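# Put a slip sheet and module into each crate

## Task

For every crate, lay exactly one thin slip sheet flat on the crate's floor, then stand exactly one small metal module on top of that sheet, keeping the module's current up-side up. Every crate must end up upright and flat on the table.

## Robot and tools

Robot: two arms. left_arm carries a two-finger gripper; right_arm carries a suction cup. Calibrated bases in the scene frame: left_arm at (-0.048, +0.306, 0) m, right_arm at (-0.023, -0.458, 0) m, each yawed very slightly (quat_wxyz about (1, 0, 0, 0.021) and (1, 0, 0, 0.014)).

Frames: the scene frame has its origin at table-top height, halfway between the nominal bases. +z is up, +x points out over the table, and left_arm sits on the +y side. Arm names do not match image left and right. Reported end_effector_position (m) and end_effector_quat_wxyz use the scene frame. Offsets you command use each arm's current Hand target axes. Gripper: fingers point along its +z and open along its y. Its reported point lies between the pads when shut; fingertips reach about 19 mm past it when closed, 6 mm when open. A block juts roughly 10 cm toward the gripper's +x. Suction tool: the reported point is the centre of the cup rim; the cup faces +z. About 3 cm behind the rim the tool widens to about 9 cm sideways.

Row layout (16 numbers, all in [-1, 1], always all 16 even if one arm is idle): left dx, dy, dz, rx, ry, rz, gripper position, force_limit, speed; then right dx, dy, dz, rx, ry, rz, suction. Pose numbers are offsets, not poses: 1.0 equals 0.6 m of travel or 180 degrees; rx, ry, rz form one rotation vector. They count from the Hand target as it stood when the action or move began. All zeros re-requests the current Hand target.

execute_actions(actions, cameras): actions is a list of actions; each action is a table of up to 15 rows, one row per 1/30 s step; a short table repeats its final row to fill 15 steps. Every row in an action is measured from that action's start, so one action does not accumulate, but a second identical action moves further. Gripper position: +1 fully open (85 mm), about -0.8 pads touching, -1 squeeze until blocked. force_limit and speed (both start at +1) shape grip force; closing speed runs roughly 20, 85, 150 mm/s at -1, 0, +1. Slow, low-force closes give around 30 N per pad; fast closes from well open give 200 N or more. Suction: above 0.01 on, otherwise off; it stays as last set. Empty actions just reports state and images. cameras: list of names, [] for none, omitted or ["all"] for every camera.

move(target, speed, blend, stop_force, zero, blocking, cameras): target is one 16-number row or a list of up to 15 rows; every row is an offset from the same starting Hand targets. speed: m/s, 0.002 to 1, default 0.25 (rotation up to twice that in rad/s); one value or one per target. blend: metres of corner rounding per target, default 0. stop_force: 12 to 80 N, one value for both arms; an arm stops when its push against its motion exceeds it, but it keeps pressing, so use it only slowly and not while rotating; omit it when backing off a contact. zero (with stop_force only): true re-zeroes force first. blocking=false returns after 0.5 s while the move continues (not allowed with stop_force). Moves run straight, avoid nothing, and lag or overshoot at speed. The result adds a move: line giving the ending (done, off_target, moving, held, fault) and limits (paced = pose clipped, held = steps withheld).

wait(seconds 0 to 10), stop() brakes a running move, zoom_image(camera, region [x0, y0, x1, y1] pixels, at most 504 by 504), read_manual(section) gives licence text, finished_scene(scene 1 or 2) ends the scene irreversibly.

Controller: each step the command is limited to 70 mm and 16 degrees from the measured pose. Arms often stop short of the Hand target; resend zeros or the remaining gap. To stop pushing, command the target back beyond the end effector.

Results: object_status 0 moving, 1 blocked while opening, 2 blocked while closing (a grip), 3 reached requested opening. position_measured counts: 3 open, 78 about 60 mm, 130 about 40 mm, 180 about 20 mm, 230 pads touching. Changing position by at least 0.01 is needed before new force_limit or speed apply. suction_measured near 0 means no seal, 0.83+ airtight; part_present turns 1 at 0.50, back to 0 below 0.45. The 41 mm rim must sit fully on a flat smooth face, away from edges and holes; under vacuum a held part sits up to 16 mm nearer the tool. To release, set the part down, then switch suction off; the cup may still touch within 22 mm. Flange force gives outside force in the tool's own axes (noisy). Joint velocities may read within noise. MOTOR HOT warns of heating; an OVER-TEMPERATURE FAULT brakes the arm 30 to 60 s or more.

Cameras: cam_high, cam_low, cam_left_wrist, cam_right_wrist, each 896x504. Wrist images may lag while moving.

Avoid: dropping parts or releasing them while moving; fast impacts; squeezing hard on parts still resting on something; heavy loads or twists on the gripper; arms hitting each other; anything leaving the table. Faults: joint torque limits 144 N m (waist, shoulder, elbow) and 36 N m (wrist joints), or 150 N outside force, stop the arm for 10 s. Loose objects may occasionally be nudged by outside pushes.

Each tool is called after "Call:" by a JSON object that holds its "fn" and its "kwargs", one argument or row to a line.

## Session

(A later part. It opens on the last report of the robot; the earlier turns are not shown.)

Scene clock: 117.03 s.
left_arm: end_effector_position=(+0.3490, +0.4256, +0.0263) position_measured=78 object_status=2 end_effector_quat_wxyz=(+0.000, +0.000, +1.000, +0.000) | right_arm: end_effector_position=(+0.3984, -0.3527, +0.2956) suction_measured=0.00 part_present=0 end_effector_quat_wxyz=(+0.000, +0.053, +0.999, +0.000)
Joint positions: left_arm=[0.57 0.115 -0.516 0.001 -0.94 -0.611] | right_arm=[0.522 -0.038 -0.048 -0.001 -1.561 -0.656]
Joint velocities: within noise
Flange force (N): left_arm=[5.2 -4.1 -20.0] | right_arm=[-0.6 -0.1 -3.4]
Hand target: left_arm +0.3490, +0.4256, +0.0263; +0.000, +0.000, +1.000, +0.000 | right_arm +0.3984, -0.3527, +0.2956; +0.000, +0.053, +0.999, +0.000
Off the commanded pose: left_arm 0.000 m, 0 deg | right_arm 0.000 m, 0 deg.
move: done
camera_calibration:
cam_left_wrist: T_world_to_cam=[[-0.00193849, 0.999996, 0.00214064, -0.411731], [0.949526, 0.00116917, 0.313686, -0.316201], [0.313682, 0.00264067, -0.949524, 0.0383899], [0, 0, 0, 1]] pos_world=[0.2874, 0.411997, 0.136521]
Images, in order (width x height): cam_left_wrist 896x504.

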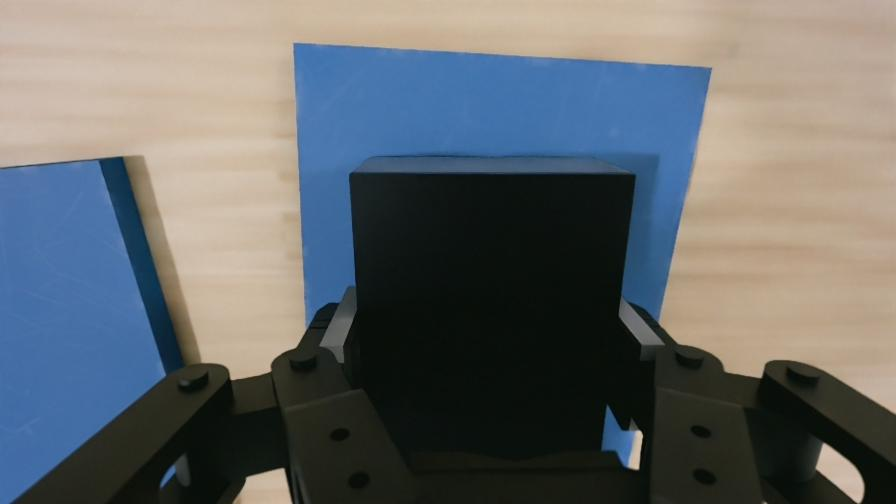

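Call:
{"fn": "move", "kwargs": {
  "target": [
    [0,0,-0.17,0,0,0,-1,-0.6,-1,0,0,0,0,0,0,0],
    [-0.1075,-0.839,-0.15,0,0,0,-1,-0.6,-1,0,0,0,0,0,0,0]
  ],
  "speed": [0.08,0.22],
  "blend": [0.02,0]
}}

Call:
{"fn": "zoom_image", "kwargs": {
  "camera": "cam_high",
  "region": [330, 200, 430, 300]
}}

Scene clock: 122.90 s.
left_arm: end_effector_position=(+0.4136, -0.0777, +0.1166) position_measured=78 object_status=2 end_effector_quat_wxyz=(+0.000, +0.000, +1.000, +0.000) | right_arm: end_effector_position=(+0.3984, -0.3527, +0.2956) suction_measured=0.00 part_present=0 end_effector_quat_wxyz=(+0.000, +0.053, +0.999, +0.000)
Joint positions: left_arm=[-0.516 0.442 0.143 0 -1.271 0.475] | right_arm=[0.522 -0.038 -0.048 -0.001 -1.561 -0.656]
Joint velocities: within noise
Flange force (N): left_arm=[3.6 -0.8 1.1] | right_arm=[-0.9 0.9 -3.9]
Hand target: left_arm +0.4136, -0.0777, +0.1165; +0.000, +0.000, +1.000, +0.000 | right_arm +0.3984, -0.3527, +0.2956; +0.000, +0.053, +0.999, +0.000
Off the commanded pose: left_arm 0.000 m, 0 deg | right_arm 0.000 m, 0 deg.
move: done
camera_calibration:
cam_left_wrist: T_world_to_cam=[[-0.00193849, 0.999996, 0.00214064, 0.091599], [0.949526, 0.00116917, 0.313686, -0.405277], [0.313682, 0.00264067, -0.949524, 0.105197], [0, 0, 0, 1]] pos_world=[0.352, -0.0914026, 0.226821]
cam_right_wrist: T_world_to_cam=[[-0.151889, -0.988163, -0.0215477, -0.269666], [-0.884375, 0.126136, 0.449411, 0.293535], [-0.441373, 0.0873169, -0.893065, 0.541717], [0, 0, 0, 1]] pos_world=[0.457735, -0.3508, 0.34606]

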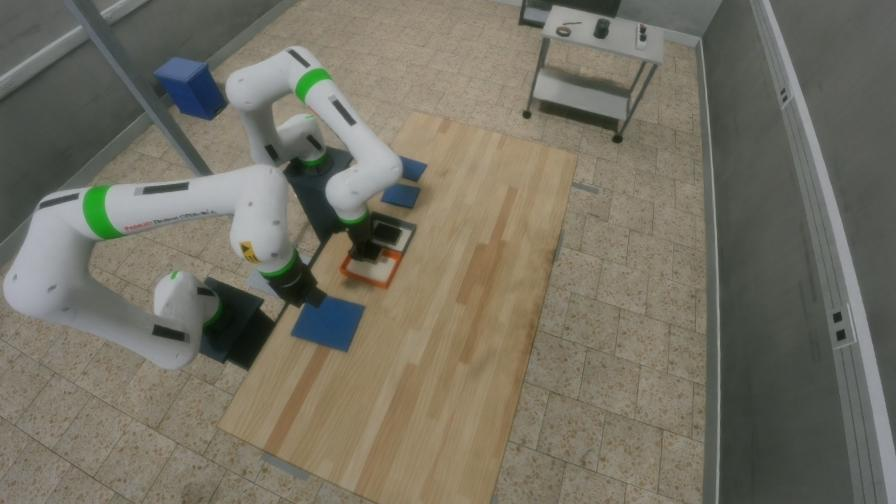

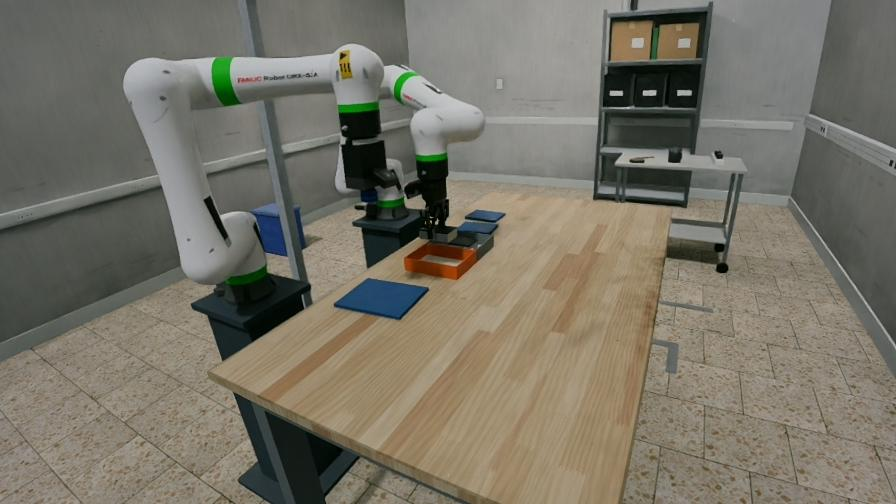

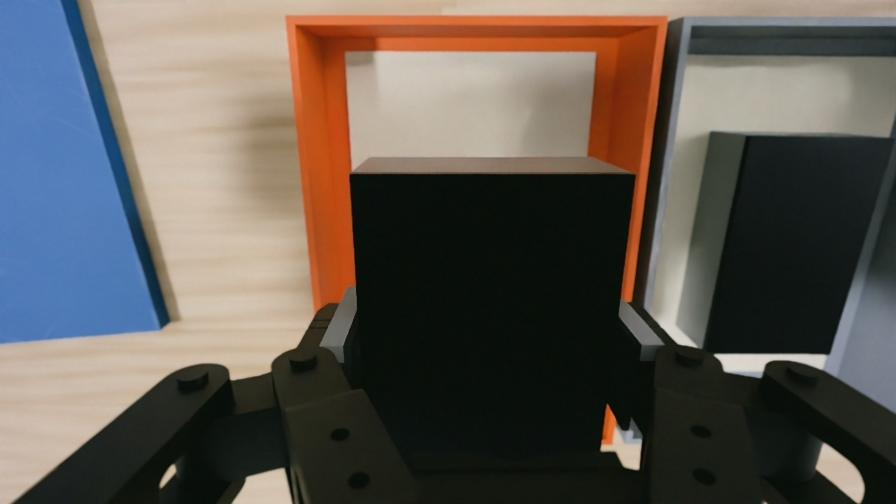

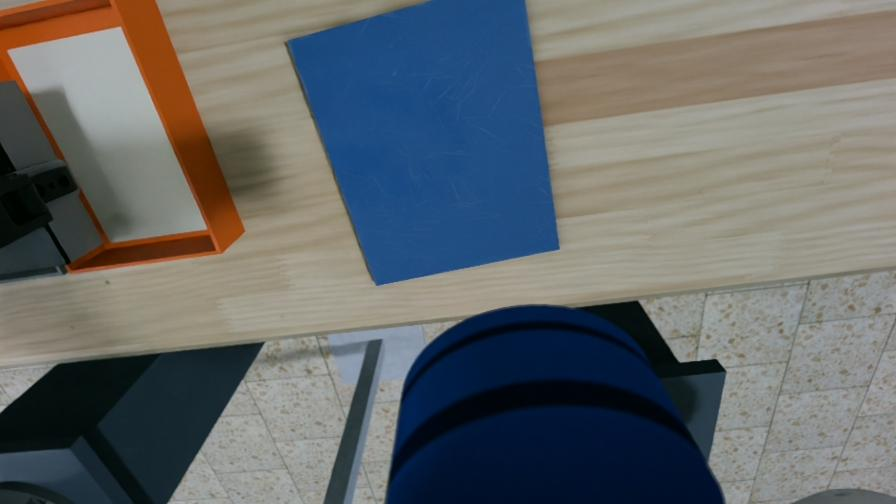

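Scaled by 5.040 from the camera's 896x504 image, which has a finer 1280x720 frame.

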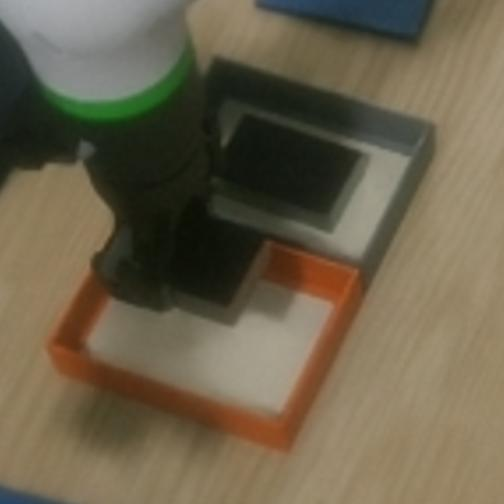

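Call:
{"fn": "move", "kwargs": {
  "target": [0,0.002,0.097,0,0,0,-1,-0.6,-1,0,0,0,0,0,0,0],
  "speed": 0.1,
  "cameras": []
}}

Call:
{"fn": "move", "kwargs": {
  "target": [0,0,0.076,0,0,0,-1,-0.6,-1,0,0,0,0,0,0,0],
  "speed": 0.015,
  "stop_force": 12,
  "cameras": ["cam_left_wrist","cam_low"]
}}

Scene clock: 125.17 s.
left_arm: end_effector_position=(+0.4137, -0.0765, +0.0584) position_measured=78 object_status=2 end_effector_quat_wxyz=(+0.000, +0.000, +1.000, +0.000) | right_arm: end_effector_position=(+0.3984, -0.3527, +0.2956) suction_measured=0.00 part_present=0 end_effector_quat_wxyz=(+0.000, +0.053, +0.999, +0.000)
Joint positions: left_arm=[-0.514 0.49 0.069 0 -1.149 0.473] | right_arm=[0.522 -0.038 -0.048 -0.001 -1.561 -0.656]
Joint velocities: within noise
Flange force (N): left_arm=[3.3 -1.2 0.8] | right_arm=[-0.8 0.1 -3.0]
Hand target: left_arm +0.4136, -0.0766, +0.0583; +0.000, +0.000, +1.000, +0.000 | right_arm +0.3984, -0.3527, +0.2956; +0.000, +0.053, +0.999, +0.000
Off the commanded pose: left_arm 0.000 m, 0 deg | right_arm 0.000 m, 0 deg.
move: done
No camera images: "cameras" was empty.

Scene clock: 128.23 s.
left_arm: end_effector_position=(+0.4137, -0.0767, +0.0215) position_measured=78 object_status=2 end_effector_quat_wxyz=(+0.000, +0.000, +1.000, +0.000) | right_arm: end_effector_position=(+0.3984, -0.3527, +0.2956) suction_measured=0.00 part_present=0 end_effector_quat_wxyz=(+0.000, +0.053, +0.999, +0.000)
Joint positions: left_arm=[-0.514 0.531 0.034 0.001 -1.073 0.473] | right_arm=[0.522 -0.038 -0.048 -0.001 -1.561 -0.656]
Joint velocities: within noise
Flange force (N): left_arm=[4.3 1.0 -24.8] | right_arm=[-0.1 0.0 -2.8]
Hand target: left_arm +0.4137, -0.0767, +0.0214; +0.000, +0.000, +1.000, +0.000 (not the last commanded pose) | right_arm +0.3984, -0.3527, +0.2956; +0.000, +0.053, +0.999, +0.000
Off the commanded pose: left_arm 0.009 m, 0 deg | right_arm 0.000 m, 0 deg.
move: contact (left_arm)
camera_calibration:
cam_left_wrist: T_world_to_cam=[[-0.00203479, 0.999996, 0.00179158, 0.0907834], [0.949465, 0.00136965, 0.313869, -0.375527], [0.313865, 0.00233971, -0.949465, 0.0147643], [0, 0, 0, 1]] pos_world=[0.352101, -0.0903033, 0.131722]
Images, in order (width x height): cam_low 896x504, cam_left_wrist 896x504.

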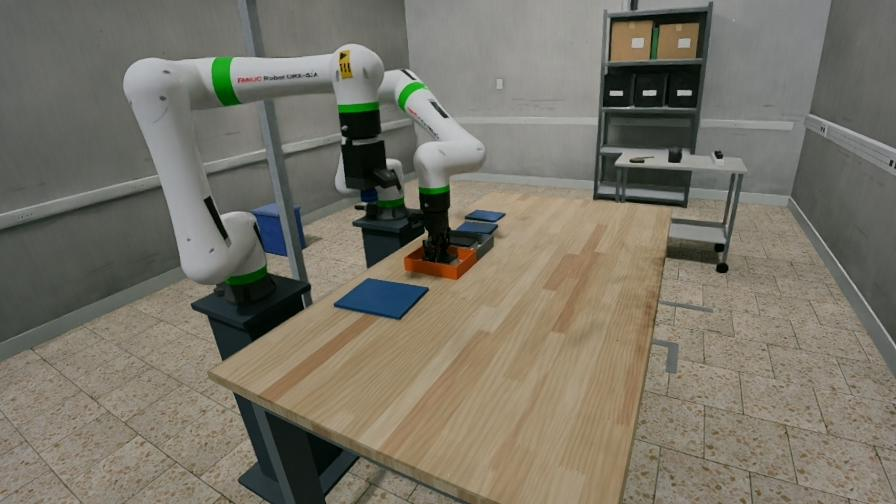

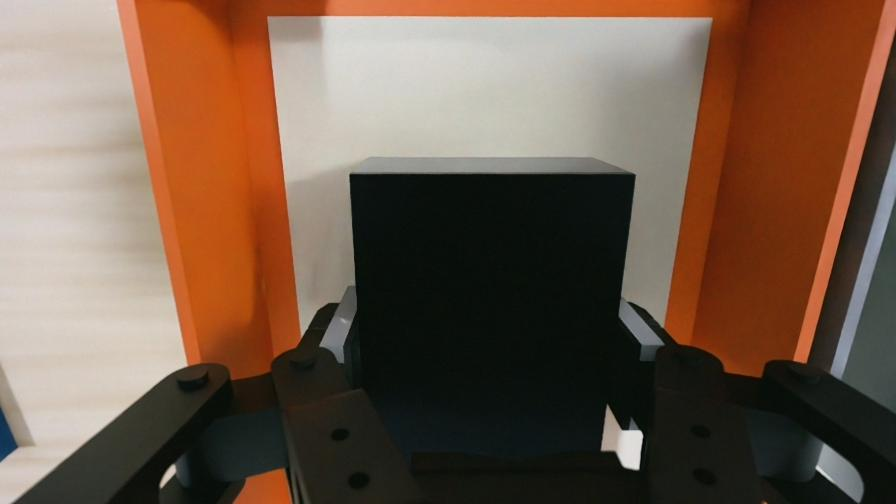

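Call:
{"fn": "move", "kwargs": {
  "target": [0,0,0,0,0,0,0.79,-0.6,-1,0,0,0,0,0,0,0],
  "cameras": []
}}

Call:
{"fn": "move", "kwargs": {
  "target": [
    [0,0,-0.16,0,0,0,0.79,-0.6,-1,0,0,0,0,0,0,0],
    [0.1,0.5,-0.3,0,0,0,0.79,-0.6,-1,0,0,0,0,0,0,0]
  ],
  "speed": [0.1,0.25],
  "blend": [0.02,0]
}}

Call:
{"fn": "zoom_image", "kwargs": {
  "camera": "cam_high",
  "region": [330, 200, 430, 300]
}}

Call:
{"fn": "zoom_image", "kwargs": {
  "camera": "cam_low",
  "region": [390, 200, 520, 290]
}}

Scene clock: 130.60 s.
left_arm: end_effector_position=(+0.4137, -0.0767, +0.0214) position_measured=30 object_status=0 end_effector_quat_wxyz=(+0.000, +0.000, +1.000, +0.000) | right_arm: end_effector_position=(+0.3984, -0.3527, +0.2956) suction_measured=0.00 part_present=0 end_effector_quat_wxyz=(+0.000, +0.053, +0.999, +0.000)
Joint positions: left_arm=[-0.514 0.531 0.034 0.001 -1.073 0.473] | right_arm=[0.522 -0.038 -0.048 -0.001 -1.561 -0.656]
Joint velocities: within noise
Flange force (N): left_arm=[4.1 -0.5 -1.1] | right_arm=[-0.2 0.2 -2.9]
Hand target: left_arm +0.4137, -0.0767, +0.0214; +0.000, +0.000, +1.000, +0.000 | right_arm +0.3984, -0.3527, +0.2956; +0.000, +0.053, +0.999, +0.000
Off the commanded pose: left_arm 0.000 m, 0 deg | right_arm 0.000 m, 0 deg.
move: done
No camera images: "cameras" was empty.

Scene clock: 133.27 s.
left_arm: end_effector_position=(+0.3535, +0.2234, +0.2012) position_measured=30 object_status=3 end_effector_quat_wxyz=(+0.000, +0.000, +1.000, +0.000) | right_arm: end_effector_position=(+0.3984, -0.3527, +0.2956) suction_measured=0.00 part_present=0 end_effector_quat_wxyz=(+0.000, +0.053, +0.999, +0.000)
Joint positions: left_arm=[0.079 -0.082 -0.269 0.001 -1.383 -0.12] | right_arm=[0.522 -0.038 -0.048 -0.001 -1.561 -0.656]
Joint velocities: within noise
Flange force (N): left_arm=[4.2 -2.5 0.4] | right_arm=[-1.4 0.5 -3.5]
Hand target: left_arm +0.3535, +0.2235, +0.2012; +0.000, +0.000, +1.000, +0.000 | right_arm +0.3984, -0.3527, +0.2956; +0.000, +0.053, +0.999, +0.000
Off the commanded pose: left_arm 0.000 m, 0 deg | right_arm 0.000 m, 0 deg.
move: done
camera_calibration:
cam_left_wrist: T_world_to_cam=[[-0.00197269, 0.999996, 0.00191808, -0.209818], [0.949496, 0.00127121, 0.313777, -0.375142], [0.313774, 0.00244019, -0.949495, 0.20359], [0, 0, 0, 1]] pos_world=[0.291901, 0.209797, 0.311422]
cam_right_wrist: T_world_to_cam=[[-0.151889, -0.988163, -0.0215477, -0.269666], [-0.884375, 0.126136, 0.449411, 0.293535], [-0.441373, 0.0873169, -0.893065, 0.541717], [0, 0, 0, 1]] pos_world=[0.457735, -0.3508, 0.34606]

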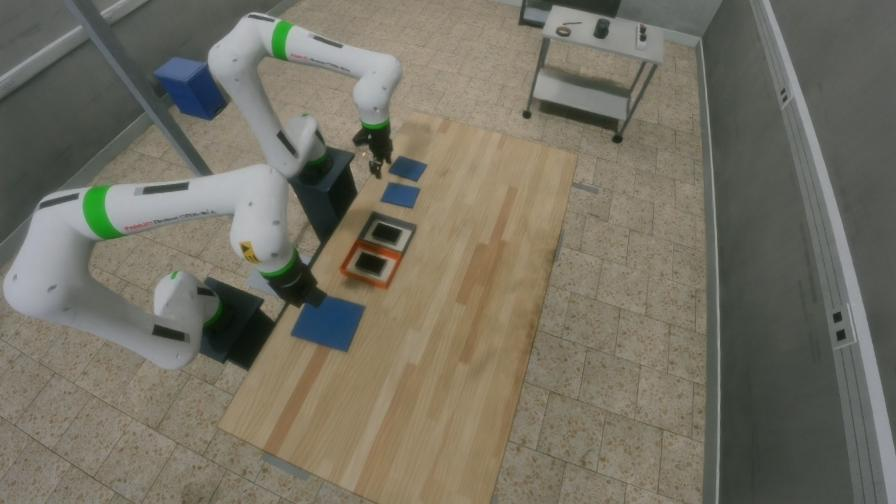

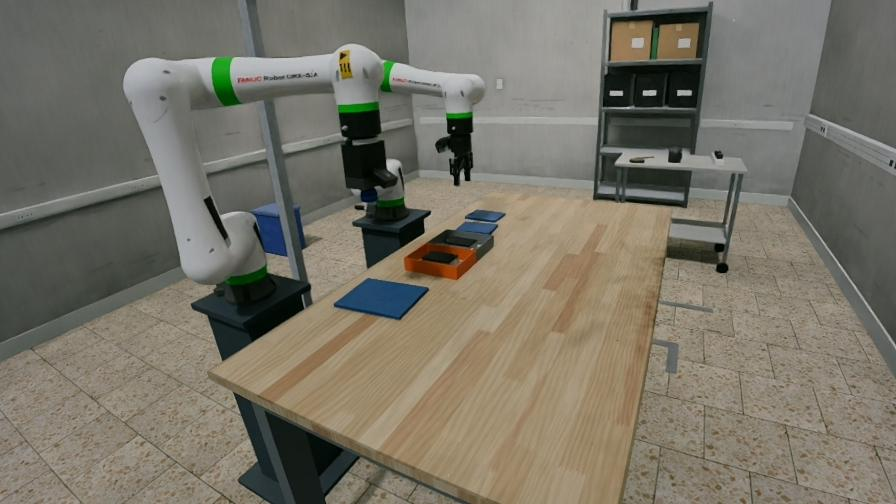

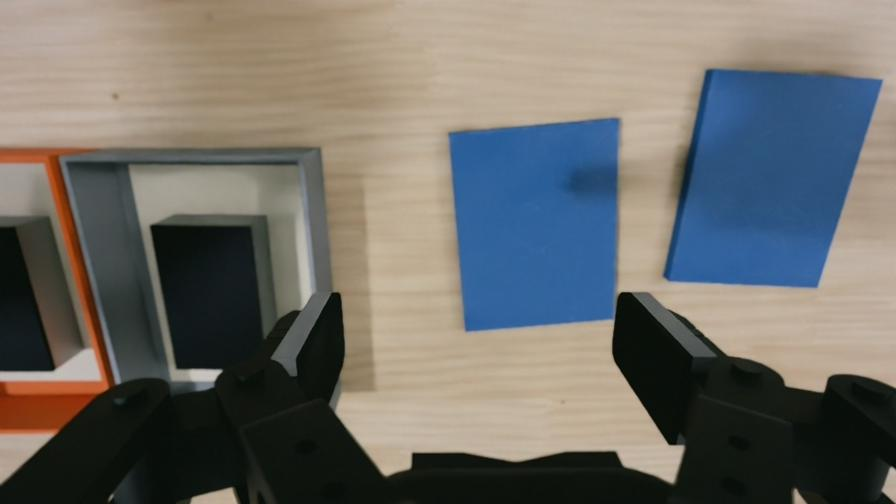

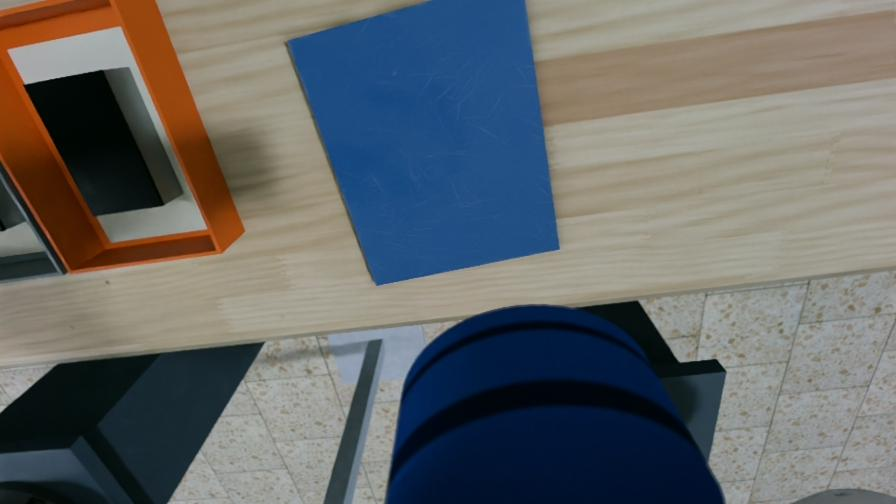

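Scaled by 5.040 from the camera's 896x504 image, which has a finer 1280x720 frame.

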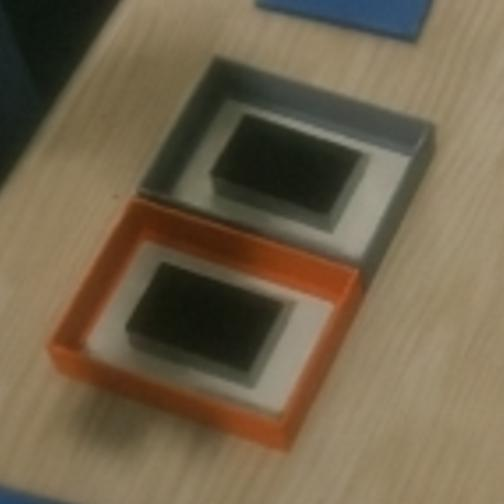

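Scaled by 3.877 from the camera's 896x504 image, which has a finer 1280x720 frame.

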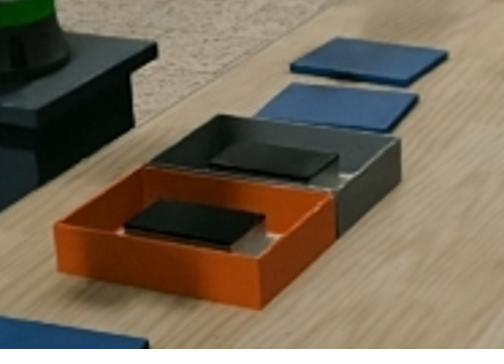

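Both done.

Call:
{"fn": "finished_scene", "kwargs": {
  "scene": 1
}}

The scene is finished: the task was done.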